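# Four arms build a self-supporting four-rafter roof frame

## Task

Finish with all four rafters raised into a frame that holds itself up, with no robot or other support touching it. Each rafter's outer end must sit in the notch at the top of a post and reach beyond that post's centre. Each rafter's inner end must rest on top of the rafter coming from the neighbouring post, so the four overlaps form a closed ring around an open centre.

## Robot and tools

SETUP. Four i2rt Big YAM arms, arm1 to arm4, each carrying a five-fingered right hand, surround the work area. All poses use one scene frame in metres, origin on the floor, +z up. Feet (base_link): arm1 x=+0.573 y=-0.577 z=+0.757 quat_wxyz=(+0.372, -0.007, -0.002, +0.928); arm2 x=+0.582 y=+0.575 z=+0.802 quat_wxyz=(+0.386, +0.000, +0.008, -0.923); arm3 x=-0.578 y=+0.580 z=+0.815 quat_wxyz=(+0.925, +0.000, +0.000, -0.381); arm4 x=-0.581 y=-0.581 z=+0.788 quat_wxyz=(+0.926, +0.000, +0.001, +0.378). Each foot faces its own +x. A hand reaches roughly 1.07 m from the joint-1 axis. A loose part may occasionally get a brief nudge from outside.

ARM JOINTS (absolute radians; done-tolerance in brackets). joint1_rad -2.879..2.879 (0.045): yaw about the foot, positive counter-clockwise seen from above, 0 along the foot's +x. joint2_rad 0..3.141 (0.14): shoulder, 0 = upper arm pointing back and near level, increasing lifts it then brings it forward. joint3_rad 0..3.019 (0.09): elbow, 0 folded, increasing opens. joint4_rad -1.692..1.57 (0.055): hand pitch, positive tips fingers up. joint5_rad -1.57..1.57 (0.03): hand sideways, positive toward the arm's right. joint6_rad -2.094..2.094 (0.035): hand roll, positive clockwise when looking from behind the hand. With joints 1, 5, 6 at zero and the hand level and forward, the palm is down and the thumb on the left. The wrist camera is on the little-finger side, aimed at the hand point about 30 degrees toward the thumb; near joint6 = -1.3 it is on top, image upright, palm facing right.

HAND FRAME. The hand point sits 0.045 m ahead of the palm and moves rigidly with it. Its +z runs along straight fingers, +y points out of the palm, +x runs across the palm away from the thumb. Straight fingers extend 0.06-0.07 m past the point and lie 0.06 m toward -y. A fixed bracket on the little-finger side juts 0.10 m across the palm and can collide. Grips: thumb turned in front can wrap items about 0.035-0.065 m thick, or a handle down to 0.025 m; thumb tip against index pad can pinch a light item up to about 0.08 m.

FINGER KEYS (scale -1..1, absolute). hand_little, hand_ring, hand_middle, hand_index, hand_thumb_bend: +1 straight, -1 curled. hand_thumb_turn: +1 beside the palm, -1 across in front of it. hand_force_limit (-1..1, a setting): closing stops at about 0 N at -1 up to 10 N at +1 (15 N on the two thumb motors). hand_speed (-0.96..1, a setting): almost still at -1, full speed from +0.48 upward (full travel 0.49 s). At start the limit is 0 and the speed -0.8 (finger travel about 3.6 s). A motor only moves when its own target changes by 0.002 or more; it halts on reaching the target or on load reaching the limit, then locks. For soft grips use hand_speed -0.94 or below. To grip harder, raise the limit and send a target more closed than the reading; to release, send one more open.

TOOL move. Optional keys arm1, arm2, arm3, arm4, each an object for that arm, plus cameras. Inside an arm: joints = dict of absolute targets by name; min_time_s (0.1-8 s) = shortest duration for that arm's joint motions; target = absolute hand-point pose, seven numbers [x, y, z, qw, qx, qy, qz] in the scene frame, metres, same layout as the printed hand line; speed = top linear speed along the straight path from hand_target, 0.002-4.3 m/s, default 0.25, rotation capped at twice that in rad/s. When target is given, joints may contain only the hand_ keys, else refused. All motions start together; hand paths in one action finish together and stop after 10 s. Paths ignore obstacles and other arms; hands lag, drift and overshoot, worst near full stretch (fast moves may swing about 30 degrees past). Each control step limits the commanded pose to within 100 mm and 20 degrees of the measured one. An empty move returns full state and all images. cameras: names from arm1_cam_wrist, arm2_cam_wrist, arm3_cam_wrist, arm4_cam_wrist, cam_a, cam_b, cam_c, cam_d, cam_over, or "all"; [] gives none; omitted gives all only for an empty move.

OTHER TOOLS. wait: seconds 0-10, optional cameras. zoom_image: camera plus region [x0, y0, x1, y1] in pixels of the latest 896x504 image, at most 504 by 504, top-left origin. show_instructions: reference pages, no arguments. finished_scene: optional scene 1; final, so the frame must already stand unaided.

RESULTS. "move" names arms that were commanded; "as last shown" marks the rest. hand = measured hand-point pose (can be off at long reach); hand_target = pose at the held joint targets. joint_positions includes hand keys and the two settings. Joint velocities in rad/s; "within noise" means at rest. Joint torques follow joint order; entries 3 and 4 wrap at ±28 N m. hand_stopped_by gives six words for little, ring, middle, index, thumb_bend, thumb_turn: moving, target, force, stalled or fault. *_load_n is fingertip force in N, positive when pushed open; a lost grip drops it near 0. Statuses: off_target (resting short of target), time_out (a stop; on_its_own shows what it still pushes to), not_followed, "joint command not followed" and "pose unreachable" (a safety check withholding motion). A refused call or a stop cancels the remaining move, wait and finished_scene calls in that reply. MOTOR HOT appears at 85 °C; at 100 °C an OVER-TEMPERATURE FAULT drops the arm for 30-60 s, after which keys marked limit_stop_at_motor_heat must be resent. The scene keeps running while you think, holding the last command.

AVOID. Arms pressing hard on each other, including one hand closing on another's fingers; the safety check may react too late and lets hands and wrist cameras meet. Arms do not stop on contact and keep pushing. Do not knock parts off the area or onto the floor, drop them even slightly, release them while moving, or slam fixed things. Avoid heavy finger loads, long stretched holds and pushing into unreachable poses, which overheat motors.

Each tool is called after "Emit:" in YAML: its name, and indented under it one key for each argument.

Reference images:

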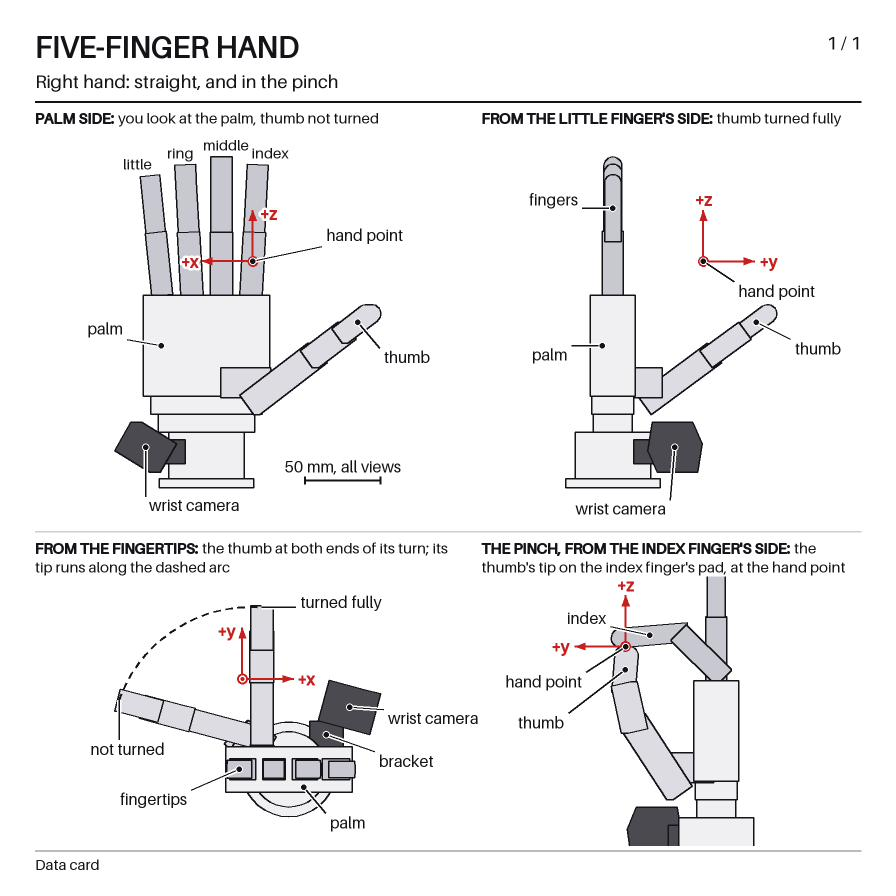

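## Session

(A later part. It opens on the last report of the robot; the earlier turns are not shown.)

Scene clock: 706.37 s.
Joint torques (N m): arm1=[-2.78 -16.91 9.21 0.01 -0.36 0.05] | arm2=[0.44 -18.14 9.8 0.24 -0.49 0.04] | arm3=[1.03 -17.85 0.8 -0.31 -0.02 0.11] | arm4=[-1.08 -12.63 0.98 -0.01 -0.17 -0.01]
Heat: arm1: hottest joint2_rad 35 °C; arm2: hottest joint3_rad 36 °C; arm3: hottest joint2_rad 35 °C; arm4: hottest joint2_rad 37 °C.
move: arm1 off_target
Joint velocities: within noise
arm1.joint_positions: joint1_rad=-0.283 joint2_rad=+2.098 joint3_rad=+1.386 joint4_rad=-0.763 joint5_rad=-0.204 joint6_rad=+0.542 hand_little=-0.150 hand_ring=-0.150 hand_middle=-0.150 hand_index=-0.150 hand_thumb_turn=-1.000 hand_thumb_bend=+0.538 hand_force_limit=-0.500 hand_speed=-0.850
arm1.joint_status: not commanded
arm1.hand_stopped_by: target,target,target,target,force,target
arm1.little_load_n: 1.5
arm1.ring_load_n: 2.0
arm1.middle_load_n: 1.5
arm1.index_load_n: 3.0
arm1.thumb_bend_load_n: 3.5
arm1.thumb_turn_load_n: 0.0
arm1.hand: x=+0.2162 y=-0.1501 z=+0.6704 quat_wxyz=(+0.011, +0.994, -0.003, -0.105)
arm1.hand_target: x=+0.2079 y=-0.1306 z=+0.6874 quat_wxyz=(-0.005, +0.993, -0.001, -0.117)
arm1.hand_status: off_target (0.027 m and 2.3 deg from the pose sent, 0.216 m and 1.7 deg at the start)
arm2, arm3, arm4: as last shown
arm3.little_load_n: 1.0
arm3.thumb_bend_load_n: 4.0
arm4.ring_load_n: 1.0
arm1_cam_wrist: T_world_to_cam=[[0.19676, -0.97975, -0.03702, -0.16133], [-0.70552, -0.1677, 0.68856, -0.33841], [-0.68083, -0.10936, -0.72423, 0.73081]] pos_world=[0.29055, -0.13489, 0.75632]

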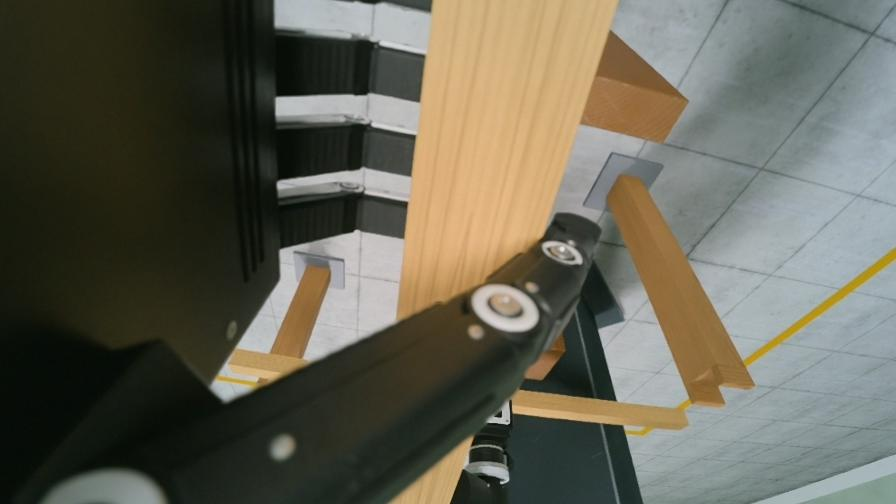

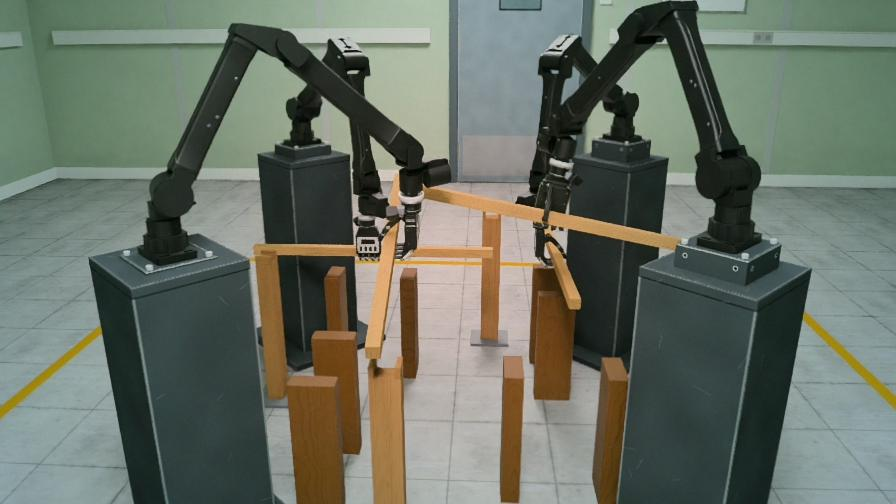

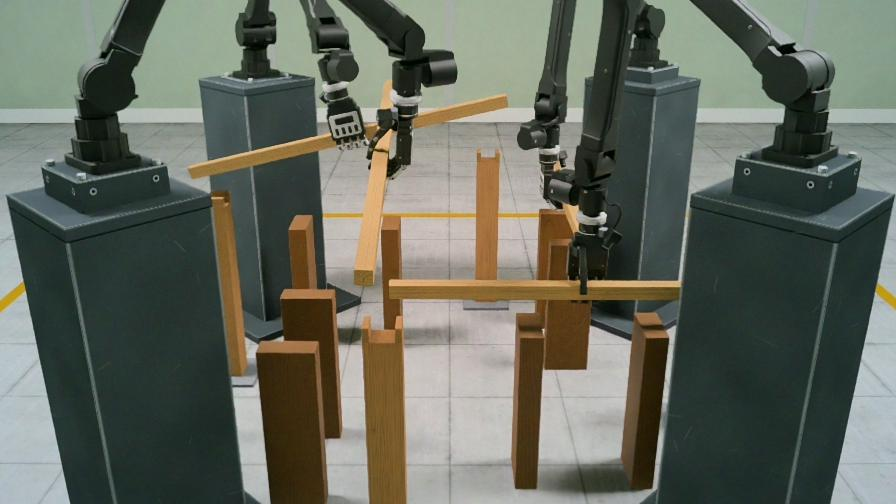

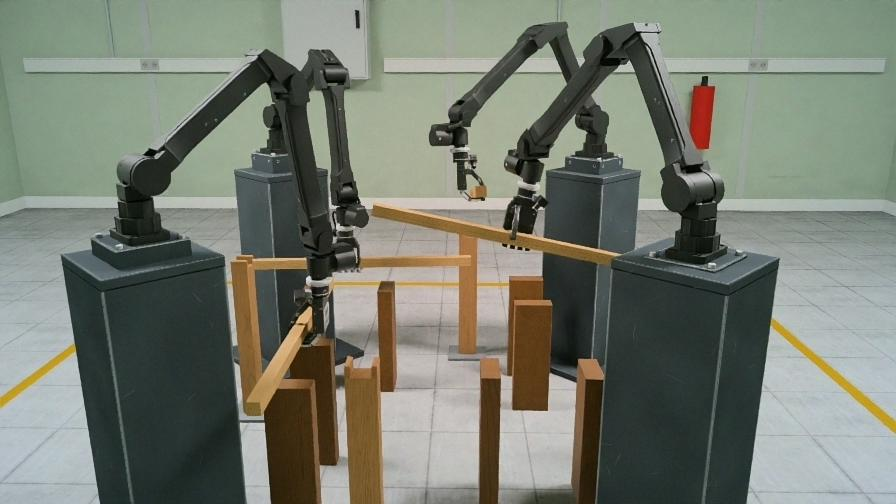

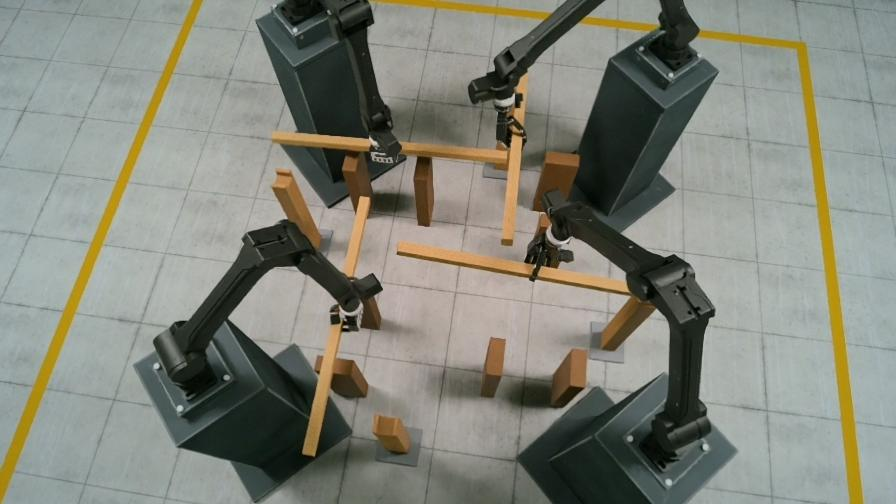

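Emit:
move:
  arm1: {"target": [0.2085, -0.1095, 0.684, -0.005, 0.9936, -0.001, -0.117], "speed": 0.08}
  arm2: {"target": [0.113, 0.217, 0.736, 0.0647, 0.7041, 0.7041, -0.0647], "speed": 0.08}
  cameras: ["cam_a", "cam_b", "cam_over"]

Scene clock: 747.90 s.
Joint torques (N m): arm1=[-3.14 -17.14 9.4 -0.03 -0.35 0.07] | arm2=[0.26 -18.61 10.22 0.21 -0.53 0.04] | arm3=[0.62 -17.9 0.53 -0.49 0.02 0.12] | arm4=[-1.08 -12.51 0.94 -0.02 -0.15 -0.01]
Heat: arm1: hottest joint2_rad 36 °C; arm2: hottest joint3_rad 40 °C; arm3: hottest joint2_rad 35 °C; arm4: hottest joint2_rad 37 °C.
move: arm1 off_target; arm2 off_target
Joint velocities: within noise
arm1.joint_positions: joint1_rad=-0.298 joint2_rad=+2.140 joint3_rad=+1.450 joint4_rad=-0.792 joint5_rad=-0.206 joint6_rad=+0.523 hand_little=-0.150 hand_ring=-0.150 hand_middle=-0.150 hand_index=-0.150 hand_thumb_turn=-1.000 hand_thumb_bend=+0.538 hand_force_limit=-0.500 hand_speed=-0.850
arm1.joint_status: not commanded
arm1.hand_stopped_by: target,target,target,target,force,target
arm1.little_load_n: 1.5
arm1.ring_load_n: 2.5
arm1.middle_load_n: 1.0
arm1.index_load_n: 3.0
arm1.thumb_bend_load_n: 4.0
arm1.thumb_turn_load_n: 0.0
arm1.hand: x=+0.2157 y=-0.1323 z=+0.6660 quat_wxyz=(+0.013, +0.994, -0.001, -0.104)
arm1.hand_target: x=+0.2090 y=-0.1103 z=+0.6845 quat_wxyz=(-0.005, +0.993, -0.001, -0.117)
arm1.hand_status: off_target (0.030 m and 2.5 deg from the pose sent, 0.044 m and 2.3 deg at the start)
arm2.joint_positions: joint1_rad=-0.283 joint2_rad=+2.135 joint3_rad=+1.480 joint4_rad=-0.860 joint5_rad=-0.170 joint6_rad=+0.522 hand_little=-0.150 hand_ring=-0.150 hand_middle=-0.150 hand_index=-0.150 hand_thumb_turn=-1.000 hand_thumb_bend=+0.266 hand_force_limit=-0.500 hand_speed=-0.850
arm2.joint_status: not commanded
arm2.hand_stopped_by: target,target,target,target,force,target
arm2.little_load_n: 0.5
arm2.ring_load_n: 2.5
arm2.middle_load_n: 0.0
arm2.index_load_n: 1.5
arm2.thumb_bend_load_n: 1.5
arm2.thumb_turn_load_n: 0.0
arm2.hand: x=+0.1341 y=+0.2258 z=+0.7236 quat_wxyz=(-0.067, -0.708, -0.702, +0.046)
arm2.hand_target: x=+0.1137 y=+0.2175 z=+0.7365 quat_wxyz=(-0.064, -0.704, -0.704, +0.065)
arm2.hand_status: off_target (0.026 m and 2.2 deg from the pose sent, 0.039 m and 2.0 deg at the start)
arm3, arm4: as last shown
arm3.middle_load_n: 0.5
arm4.little_load_n: 0.5
arm4.ring_load_n: 1.5
arm4.thumb_bend_load_n: 4.0

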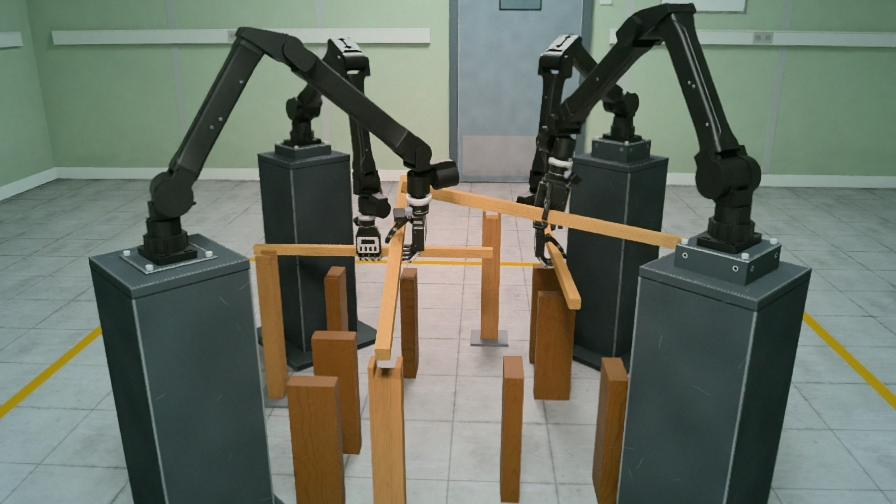

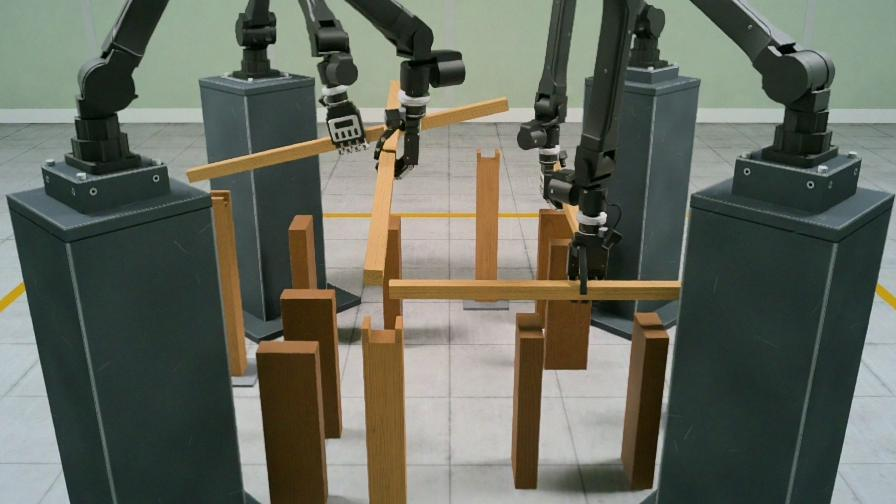

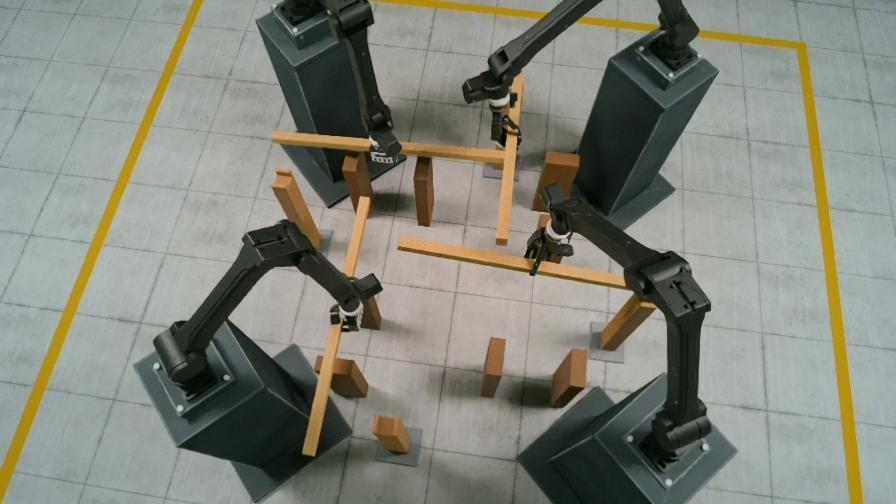

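Emit:
zoom_image:
  camera: "cam_a"
  region: [320, 300, 460, 400]

Emit:
zoom_image:
  camera: "cam_b"
  region: [310, 240, 460, 360]

Scaled by 3.600 from the camera's image (finer frame: 1280x720).

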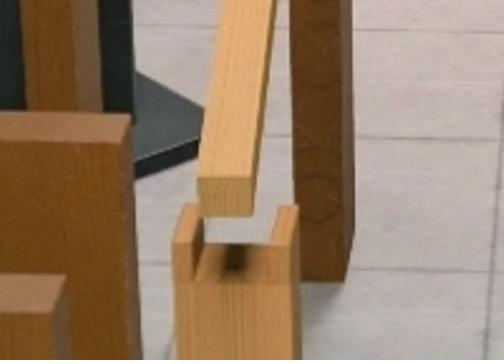

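Scaled by 3.360 from the camera's image (finer frame: 1280x720).

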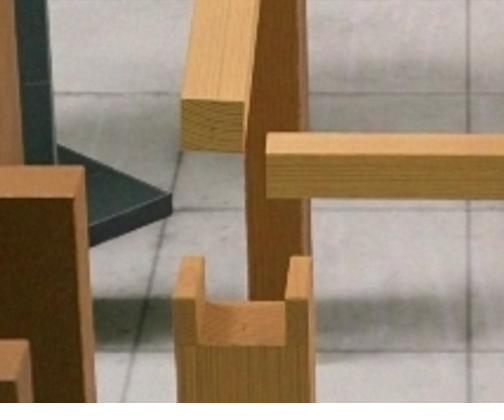

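Emit:
zoom_image:
  camera: "cam_b"
  region: [170, 120, 310, 220]

Emit:
zoom_image:
  camera: "cam_b"
  region: [400, 70, 540, 170]

Scaled by 3.600 from the camera's image (finer frame: 1280x720).

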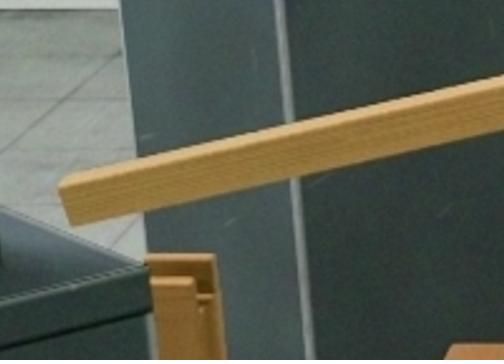

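Scaled by 3.600 from the camera's image (finer frame: 1280x720).

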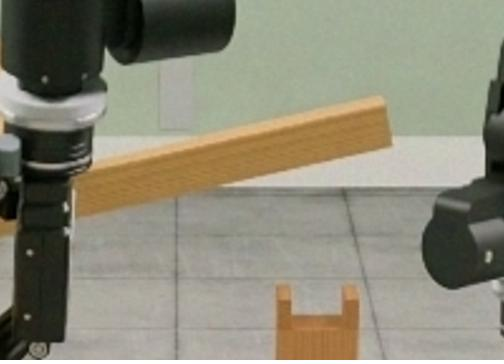

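Emit:
zoom_image:
  camera: "cam_a"
  region: [580, 180, 720, 280]

Emit:
zoom_image:
  camera: "cam_a"
  region: [390, 150, 530, 250]

Emit:
zoom_image:
  camera: "cam_over"
  region: [360, 40, 680, 380]

Scaled by 3.600 from the camera's image (finer frame: 1280x720).

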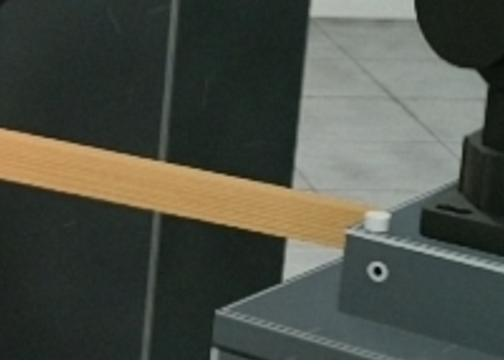

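Scaled by 3.600 from the camera's image (finer frame: 1280x720).

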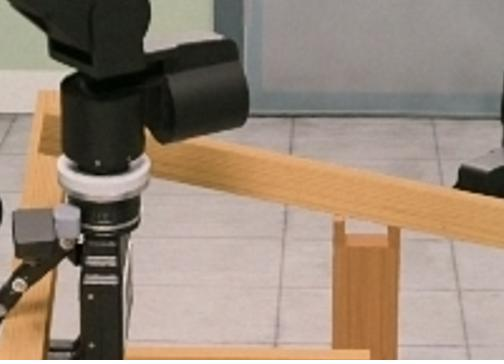

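Scaled by 1.482 from the camera's image (finer frame: 1280x720).

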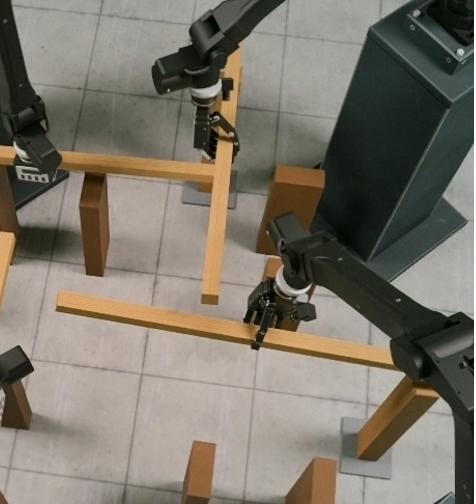

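Emit:
move:
  arm1: {"target": [0.187, -0.1095, 0.684, -0.004, 0.9936, 0.0076, -0.117], "speed": 0.08}
  arm2: {"target": [0.109, 0.217, 0.736, 0.0654, 0.6967, 0.7115, -0.064], "speed": 0.08}
  cameras: ["cam_a", "cam_b", "cam_c", "cam_d"]

Emit:
zoom_image:
  camera: "cam_a"
  region: [320, 300, 460, 400]

Emit:
zoom_image:
  camera: "cam_b"
  region: [310, 240, 460, 360]

Scene clock: 873.53 s.
Joint torques (N m): arm1=[-1.14 -17.55 9.52 -0.08 -0.3 0.26] | arm2=[0.09 -18.78 10.33 0.21 -0.53 0.05] | arm3=[-0.03 -17.49 0.62 -0.35 -0.01 0.14] | arm4=[-1.03 -12.57 0.92 -0.06 -0.16 -0.01]
Heat: arm1: hottest joint2_rad 38 °C; arm2: hottest joint3_rad 43 °C; arm3: hottest joint2_rad 35 °C; arm4: hottest joint2_rad 37 °C.
move: arm1 off_target; arm2 off_target
Joint velocities: within noise
arm1.joint_positions: joint1_rad=-0.286 joint2_rad=+2.164 joint3_rad=+1.496 joint4_rad=-0.811 joint5_rad=-0.206 joint6_rad=+0.523 hand_little=-0.150 hand_ring=-0.150 hand_middle=-0.150 hand_index=-0.150 hand_thumb_turn=-1.000 hand_thumb_bend=+0.538 hand_force_limit=-0.500 hand_speed=-0.850
arm1.joint_status: not commanded
arm1.hand_stopped_by: target,target,target,target,force,target
arm1.little_load_n: 1.5
arm1.ring_load_n: 2.5
arm1.middle_load_n: 1.0
arm1.index_load_n: 3.0
arm1.thumb_bend_load_n: 4.0
arm1.thumb_turn_load_n: 0.0
arm1.hand: x=+0.2041 y=-0.1254 z=+0.6657 quat_wxyz=(+0.013, +0.994, +0.005, -0.105)
arm1.hand_target: x=+0.1877 y=-0.1104 z=+0.6844 quat_wxyz=(-0.004, +0.993, +0.007, -0.117)
arm1.hand_status: off_target (0.030 m and 2.4 deg from the pose sent, 0.041 m and 2.6 deg at the start)
arm2.joint_positions: joint1_rad=-0.283 joint2_rad=+2.147 joint3_rad=+1.501 joint4_rad=-0.874 joint5_rad=-0.171 joint6_rad=+0.498 hand_little=-0.150 hand_ring=-0.150 hand_middle=-0.150 hand_index=-0.150 hand_thumb_turn=-1.000 hand_thumb_bend=+0.266 hand_force_limit=-0.500 hand_speed=-0.850
arm2.joint_status: not commanded
arm2.hand_stopped_by: target,target,target,target,force,target
arm2.little_load_n: 1.0
arm2.ring_load_n: 2.0
arm2.middle_load_n: 0.0
arm2.index_load_n: 1.5
arm2.thumb_bend_load_n: 1.0
arm2.thumb_turn_load_n: 0.0
arm2.hand: x=+0.1313 y=+0.2248 z=+0.7234 quat_wxyz=(-0.068, -0.699, -0.710, +0.045)
arm2.hand_target: x=+0.1097 y=+0.2176 z=+0.7365 quat_wxyz=(-0.065, -0.697, -0.711, +0.064)
arm2.hand_status: off_target (0.027 m and 2.3 deg from the pose sent, 0.029 m and 2.7 deg at the start)
arm3, arm4: as last shown
arm3.little_load_n: 0.5
arm3.middle_load_n: 1.0
arm3.thumb_bend_load_n: 4.5
arm4.little_load_n: 1.0
arm4.thumb_bend_load_n: 3.5

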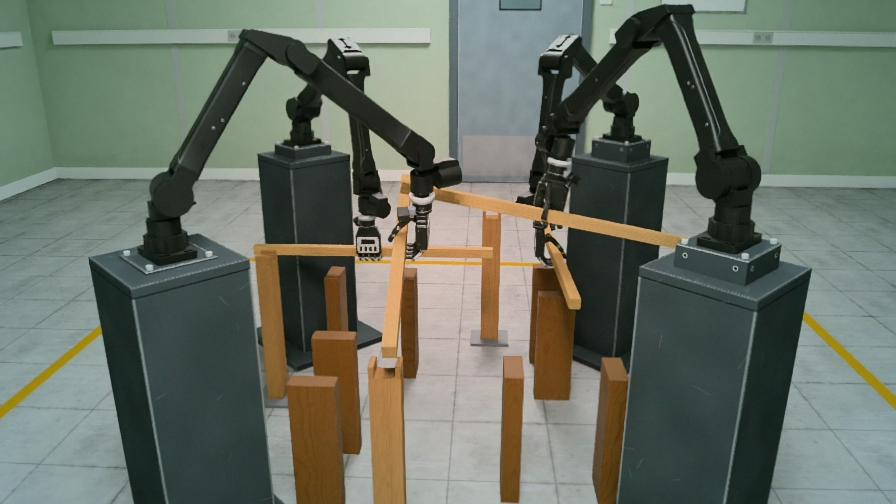

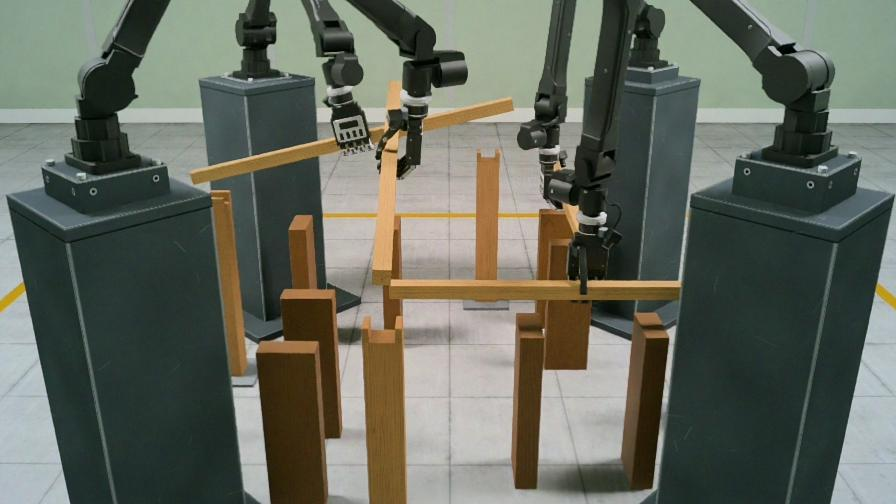

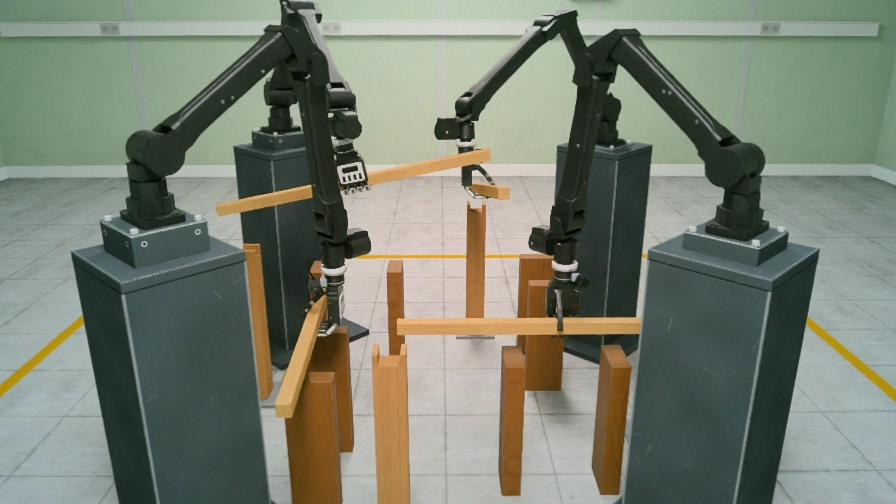

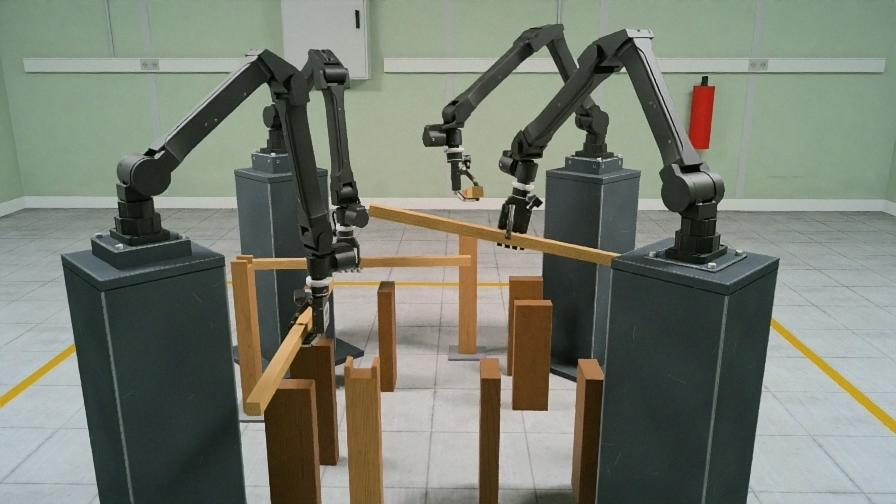

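Scaled by 3.600 from the camera's image (finer frame: 1280x720).

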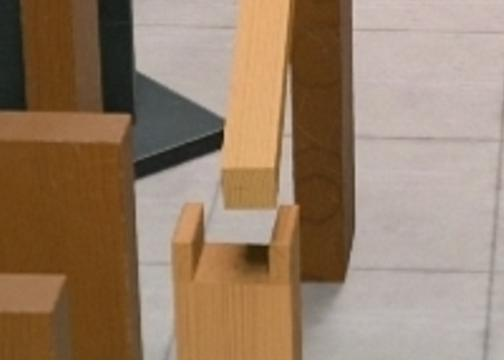

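Scaled by 3.360 from the camera's image (finer frame: 1280x720).

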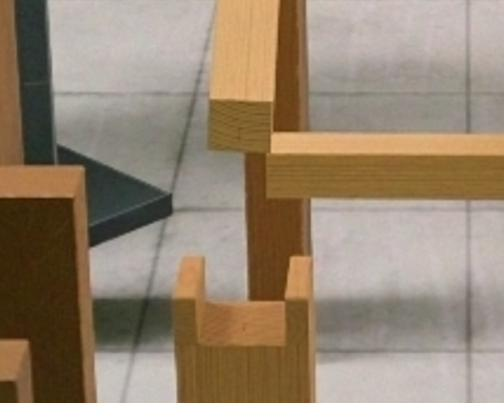

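Emit:
zoom_image:
  camera: "cam_c"
  region: [200, 170, 340, 270]

Emit:
zoom_image:
  camera: "cam_c"
  region: [400, 120, 540, 220]

Scaled by 3.600 from the camera's image (finer frame: 1280x720).

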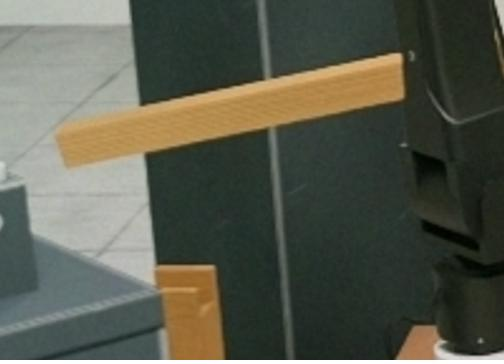

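Scaled by 3.600 from the camera's image (finer frame: 1280x720).

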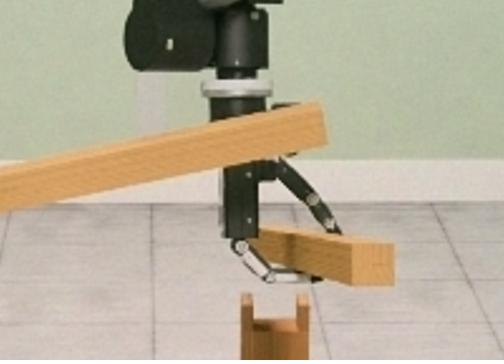

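Emit:
move:
  arm1: {"target": [0.172, -0.117, 0.684, -0.004, 0.9936, 0.0076, -0.117], "speed": 0.08}
  arm2: {"target": [0.108, 0.170, 0.736, 0.0573, 0.6974, 0.7122, -0.0561], "speed": 0.08}
  cameras: ["cam_a", "cam_b", "cam_c"]

Emit:
zoom_image:
  camera: "cam_a"
  region: [320, 300, 460, 400]

Emit:
zoom_image:
  camera: "cam_b"
  region: [310, 240, 460, 360]

Emit:
zoom_image:
  camera: "cam_b"
  region: [170, 120, 310, 220]

Emit:
zoom_image:
  camera: "cam_c"
  region: [200, 170, 340, 270]

Scene clock: 919.07 s.
Joint torques (N m): arm1=[-1.44 -17.9 9.78 0.08 -0.22 0.32] | arm2=[0.56 -19.84 10.69 0.2 -0.31 0.34] | arm3=[1.85 -17.73 0.81 -0.28 -0.02 0.11] | arm4=[-1.03 -12.63 0.92 -0.01 -0.17 -0.02]
Heat: arm1: hottest joint2_rad 37 °C; arm2: hottest joint3_rad 41 °C; arm3: hottest joint2_rad 35 °C; arm4: hottest joint2_rad 37 °C.
move: arm1 off_target; arm2 off_target
Joint velocities: within noise
arm1.joint_positions: joint1_rad=-0.257 joint2_rad=+2.165 joint3_rad=+1.496 joint4_rad=-0.811 joint5_rad=-0.205 joint6_rad=+0.546 hand_little=-0.150 hand_ring=-0.150 hand_middle=-0.150 hand_index=-0.150 hand_thumb_turn=-1.000 hand_thumb_bend=+0.538 hand_force_limit=-0.500 hand_speed=-0.850
arm1.joint_status: not commanded
arm1.hand_stopped_by: target,target,target,target,force,target
arm1.little_load_n: 1.5
arm1.ring_load_n: 2.5
arm1.middle_load_n: 1.0
arm1.index_load_n: 2.5
arm1.thumb_bend_load_n: 4.0
arm1.thumb_turn_load_n: 0.0
arm1.hand: x=+0.1900 y=-0.1356 z=+0.6654 quat_wxyz=(+0.015, +0.994, +0.008, -0.104)
arm1.hand_target: x=+0.1727 y=-0.1180 z=+0.6847 quat_wxyz=(-0.004, +0.993, +0.008, -0.117)
arm1.hand_status: off_target (0.032 m and 2.7 deg from the pose sent, 0.038 m and 2.4 deg at the start)
arm2.joint_positions: joint1_rad=-0.220 joint2_rad=+2.204 joint3_rad=+1.611 joint4_rad=-0.929 joint5_rad=-0.152 joint6_rad=+0.539 hand_little=-0.150 hand_ring=-0.150 hand_middle=-0.150 hand_index=-0.150 hand_thumb_turn=-1.000 hand_thumb_bend=+0.266 hand_force_limit=-0.500 hand_speed=-0.850
arm2.joint_status: not commanded
arm2.hand_stopped_by: target,target,target,target,force,target
arm2.little_load_n: 0.5
arm2.ring_load_n: 2.0
arm2.middle_load_n: 0.0
arm2.index_load_n: 1.5
arm2.thumb_bend_load_n: 1.0
arm2.thumb_turn_load_n: 0.0
arm2.hand: x=+0.1287 y=+0.1830 z=+0.7224 quat_wxyz=(-0.061, -0.692, -0.718, +0.037)
arm2.hand_target: x=+0.1087 y=+0.1707 z=+0.7367 quat_wxyz=(-0.057, -0.697, -0.712, +0.057)
arm2.hand_status: off_target (0.028 m and 2.3 deg from the pose sent, 0.061 m and 1.8 deg at the start)
arm3.joint_positions: joint1_rad=-0.033 joint2_rad=+2.552 joint3_rad=+1.093 joint4_rad=-0.094 joint5_rad=+0.001 joint6_rad=+0.761 hand_little=-0.150 hand_ring=-0.150 hand_middle=-0.150 hand_index=-0.149 hand_thumb_turn=-1.000 hand_thumb_bend=+0.545 hand_force_limit=-0.500 hand_speed=-0.850
arm3.joint_status: not commanded
arm3.hand_stopped_by: target,target,target,target,force,target
arm3.little_load_n: 1.0
arm3.ring_load_n: 2.0
arm3.middle_load_n: 1.0
arm3.index_load_n: 3.5
arm3.thumb_bend_load_n: 4.5
arm3.thumb_turn_load_n: 0.0
arm3.hand: x=-0.2577 y=+0.3324 z=+0.4513 quat_wxyz=(-0.006, -0.002, -1.000, +0.007)
arm3.hand_target: x=-0.2525 y=+0.3341 z=+0.4597 quat_wxyz=(-0.008, -0.003, -1.000, +0.007)
arm3.hand_status: not commanded
arm4.joint_positions: joint1_rad=-0.045 joint2_rad=+2.475 joint3_rad=+1.054 joint4_rad=-0.129 joint5_rad=+0.002 joint6_rad=+0.736 hand_little=-0.150 hand_ring=-0.150 hand_middle=-0.150 hand_index=-0.150 hand_thumb_turn=-1.000 hand_thumb_bend=+0.466 hand_force_limit=-0.500 hand_speed=-0.850
arm4.joint_status: not commanded
arm4.hand_stopped_by: target,target,target,target,force,target
arm4.little_load_n: 1.0
arm4.ring_load_n: 1.0
arm4.middle_load_n: 1.0
arm4.index_load_n: 2.0
arm4.thumb_bend_load_n: 3.5
arm4.thumb_turn_load_n: 0.5
arm4.hand: x=-0.3258 y=-0.2680 z=+0.4526 quat_wxyz=(-0.009, +0.706, -0.709, +0.001)
arm4.hand_target: x=-0.3280 y=-0.2635 z=+0.4598 quat_wxyz=(-0.010, +0.707, -0.707, +0.000)
arm4.hand_status: not commanded

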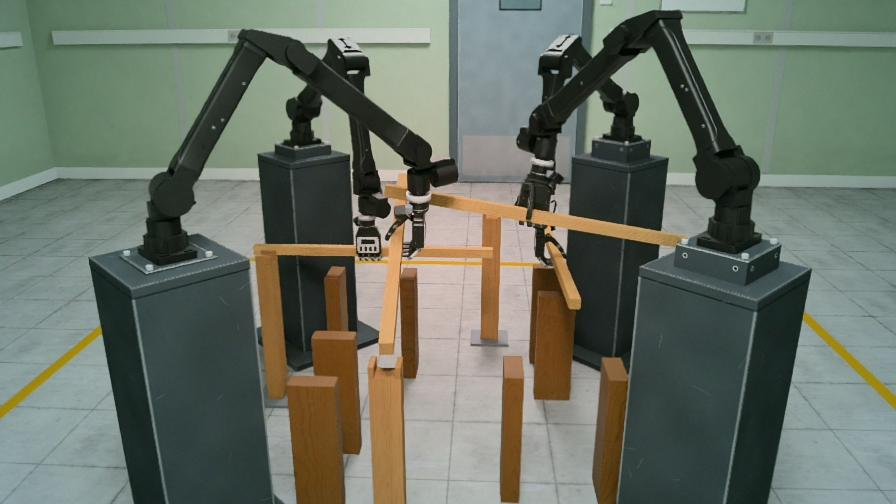

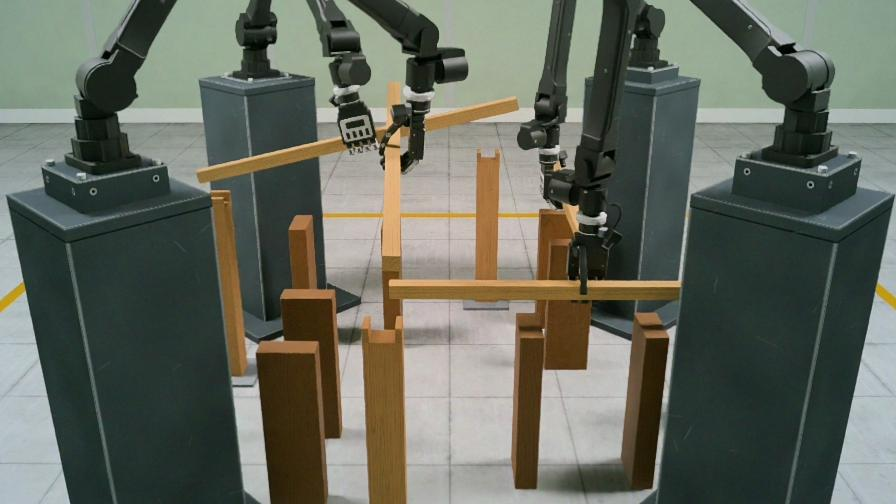

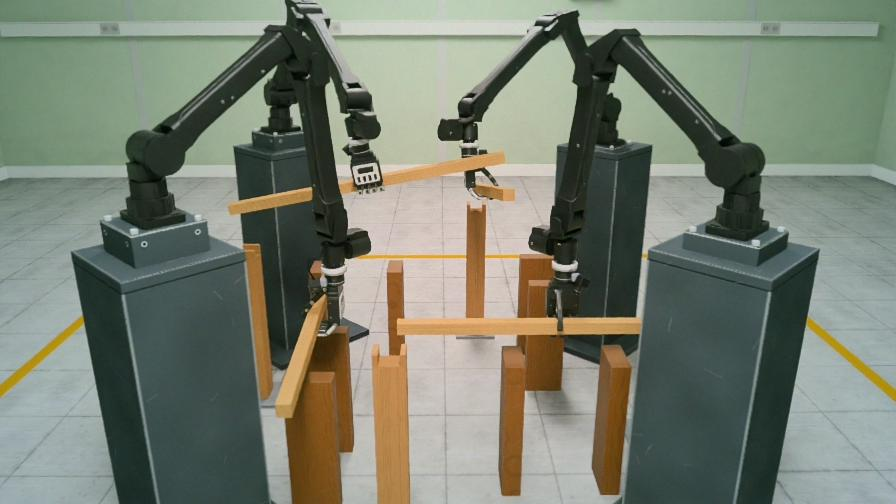

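Scaled by 3.600 from the camera's image (finer frame: 1280x720).

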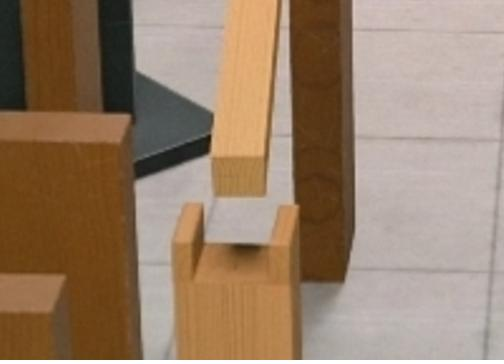

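Scaled by 3.360 from the camera's image (finer frame: 1280x720).

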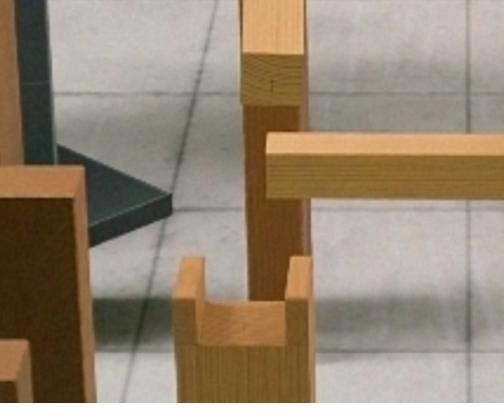

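Scaled by 3.600 from the camera's image (finer frame: 1280x720).

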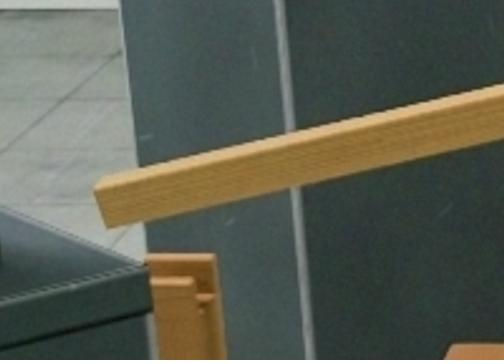

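Scaled by 3.600 from the camera's image (finer frame: 1280x720).

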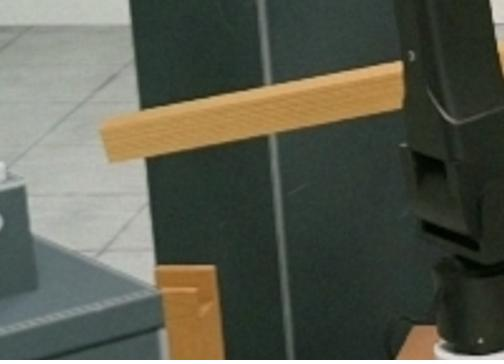

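Emit:
move:
  arm1: {"target": [0.172, -0.095, 0.684, -0.007, 0.9934, -0.0167, -0.117], "speed": 0.08}
  arm2: {"target": [0.100, 0.160, 0.726, 0.0567, 0.7048, 0.7048, -0.0567], "speed": 0.08}
  cameras: ["cam_a", "cam_b", "cam_c", "cam_over"]

Emit:
zoom_image:
  camera: "cam_a"
  region: [320, 300, 460, 400]

Emit:
zoom_image:
  camera: "cam_b"
  region: [310, 240, 460, 360]

Emit:
zoom_image:
  camera: "cam_over"
  region: [360, 40, 680, 380]

Scene clock: 965.23 s.
Joint torques (N m): arm1=[-3.55 -18.55 9.73 0.1 -0.23 0.31] | arm2=[0.97 -20.6 10.89 0.25 -0.29 0.4] | arm3=[0.09 -18.73 0.61 -0.27 -0.05 0.04] | arm4=[-1.03 -12.63 0.92 -0.02 -0.16 -0.02]
Heat: arm1: hottest joint3_rad 38 °C; arm2: hottest joint3_rad 45 °C; arm3: hottest joint2_rad 35 °C; arm4: hottest joint2_rad 37 °C.
move: arm1 off_target; arm2 off_target
Joint velocities: within noise
arm1.joint_positions: joint1_rad=-0.257 joint2_rad=+2.196 joint3_rad=+1.554 joint4_rad=-0.827 joint5_rad=-0.201 joint6_rad=+0.575 hand_little=-0.150 hand_ring=-0.150 hand_middle=-0.150 hand_index=-0.150 hand_thumb_turn=-1.000 hand_thumb_bend=+0.538 hand_force_limit=-0.500 hand_speed=-0.850
arm1.joint_status: not commanded
arm1.hand_stopped_by: target,target,target,target,force,target
arm1.little_load_n: 1.5
arm1.ring_load_n: 2.5
arm1.middle_load_n: 1.0
arm1.index_load_n: 2.5
arm1.thumb_bend_load_n: 4.0
arm1.thumb_turn_load_n: 0.0
arm1.hand: x=+0.1798 y=-0.1196 z=+0.6644 quat_wxyz=(+0.011, +0.994, -0.006, -0.105)
arm1.hand_target: x=+0.1727 y=-0.0958 z=+0.6847 quat_wxyz=(-0.007, +0.993, -0.017, -0.117)
arm1.hand_status: off_target (0.032 m and 2.8 deg from the pose sent, 0.048 m and 4.1 deg at the start)
arm2.joint_positions: joint1_rad=-0.220 joint2_rad=+2.244 joint3_rad=+1.649 joint4_rad=-0.929 joint5_rad=-0.150 joint6_rad=+0.567 hand_little=-0.150 hand_ring=-0.150 hand_middle=-0.150 hand_index=-0.150 hand_thumb_turn=-1.000 hand_thumb_bend=+0.266 hand_force_limit=-0.500 hand_speed=-0.850
arm2.joint_status: not commanded
arm2.hand_stopped_by: target,target,target,target,force,target
arm2.little_load_n: 1.0
arm2.ring_load_n: 2.0
arm2.middle_load_n: 0.5
arm2.index_load_n: 1.5
arm2.thumb_bend_load_n: 1.0
arm2.thumb_turn_load_n: 0.0
arm2.hand: x=+0.1198 y=+0.1768 z=+0.7103 quat_wxyz=(-0.061, -0.702, -0.709, +0.035)
arm2.hand_target: x=+0.1009 y=+0.1608 z=+0.7268 quat_wxyz=(-0.057, -0.705, -0.705, +0.057)
arm2.hand_status: off_target (0.030 m and 2.5 deg from the pose sent, 0.037 m and 3.1 deg at the start)
arm3, arm4: as last shown
arm3.little_load_n: 0.5
arm3.middle_load_n: 0.5
arm3.thumb_bend_load_n: 4.0
arm4.little_load_n: 0.5
arm4.ring_load_n: 1.5

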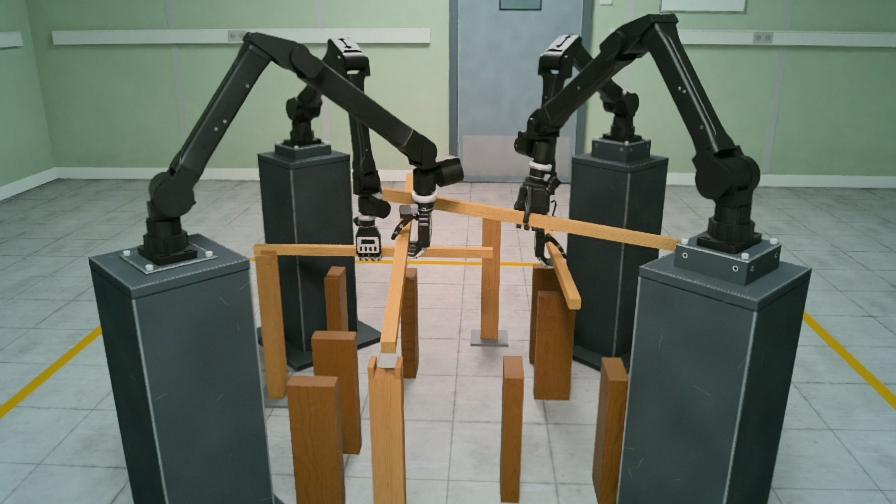

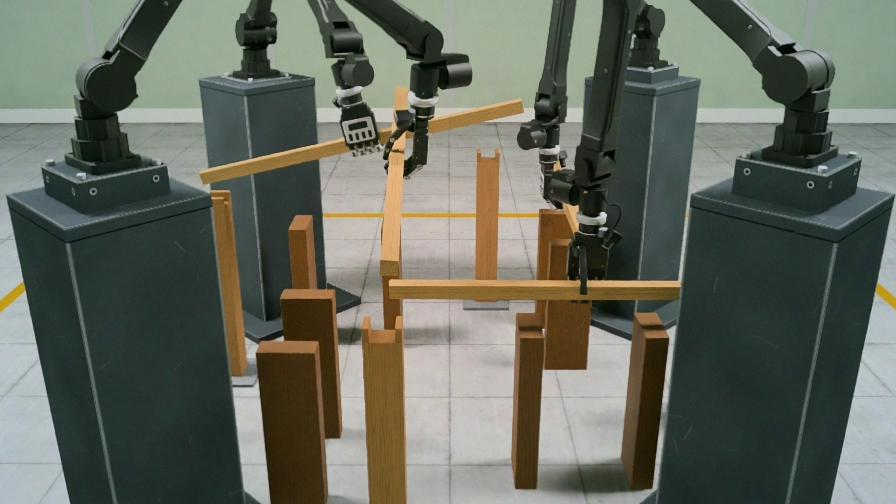

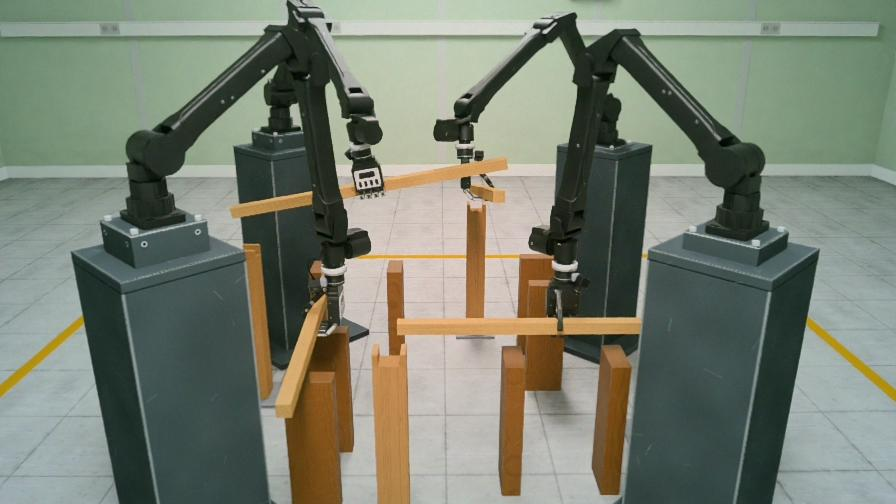

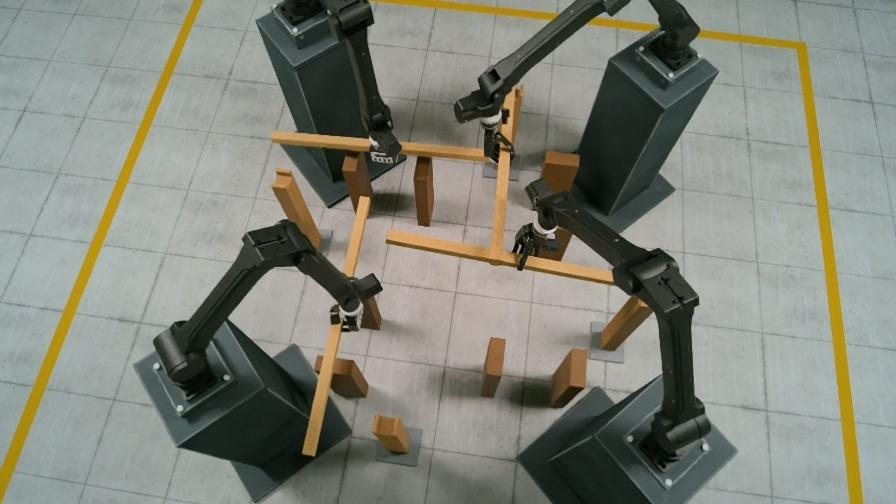

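Scaled by 3.600 from the camera's image (finer frame: 1280x720).

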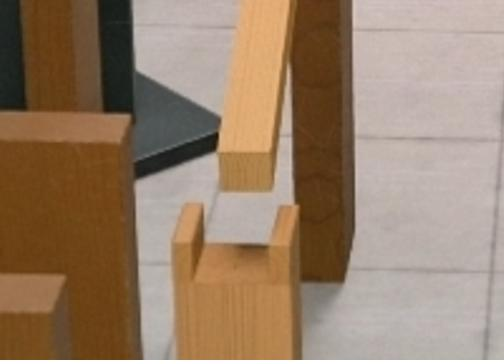

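Scaled by 3.360 from the camera's image (finer frame: 1280x720).

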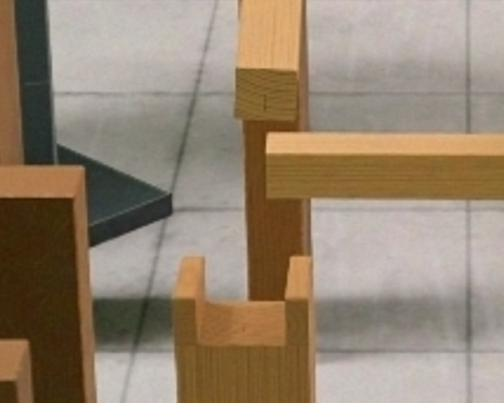

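Scaled by 1.482 from the camera's image (finer frame: 1280x720).

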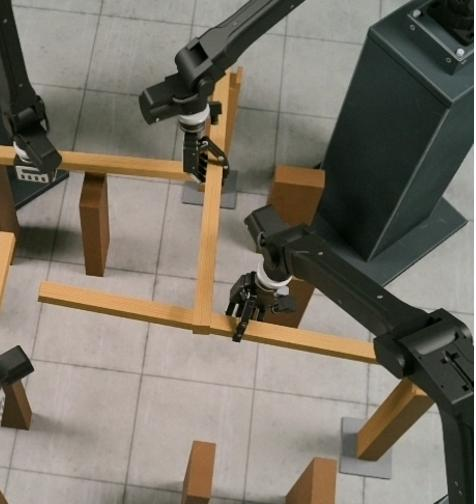

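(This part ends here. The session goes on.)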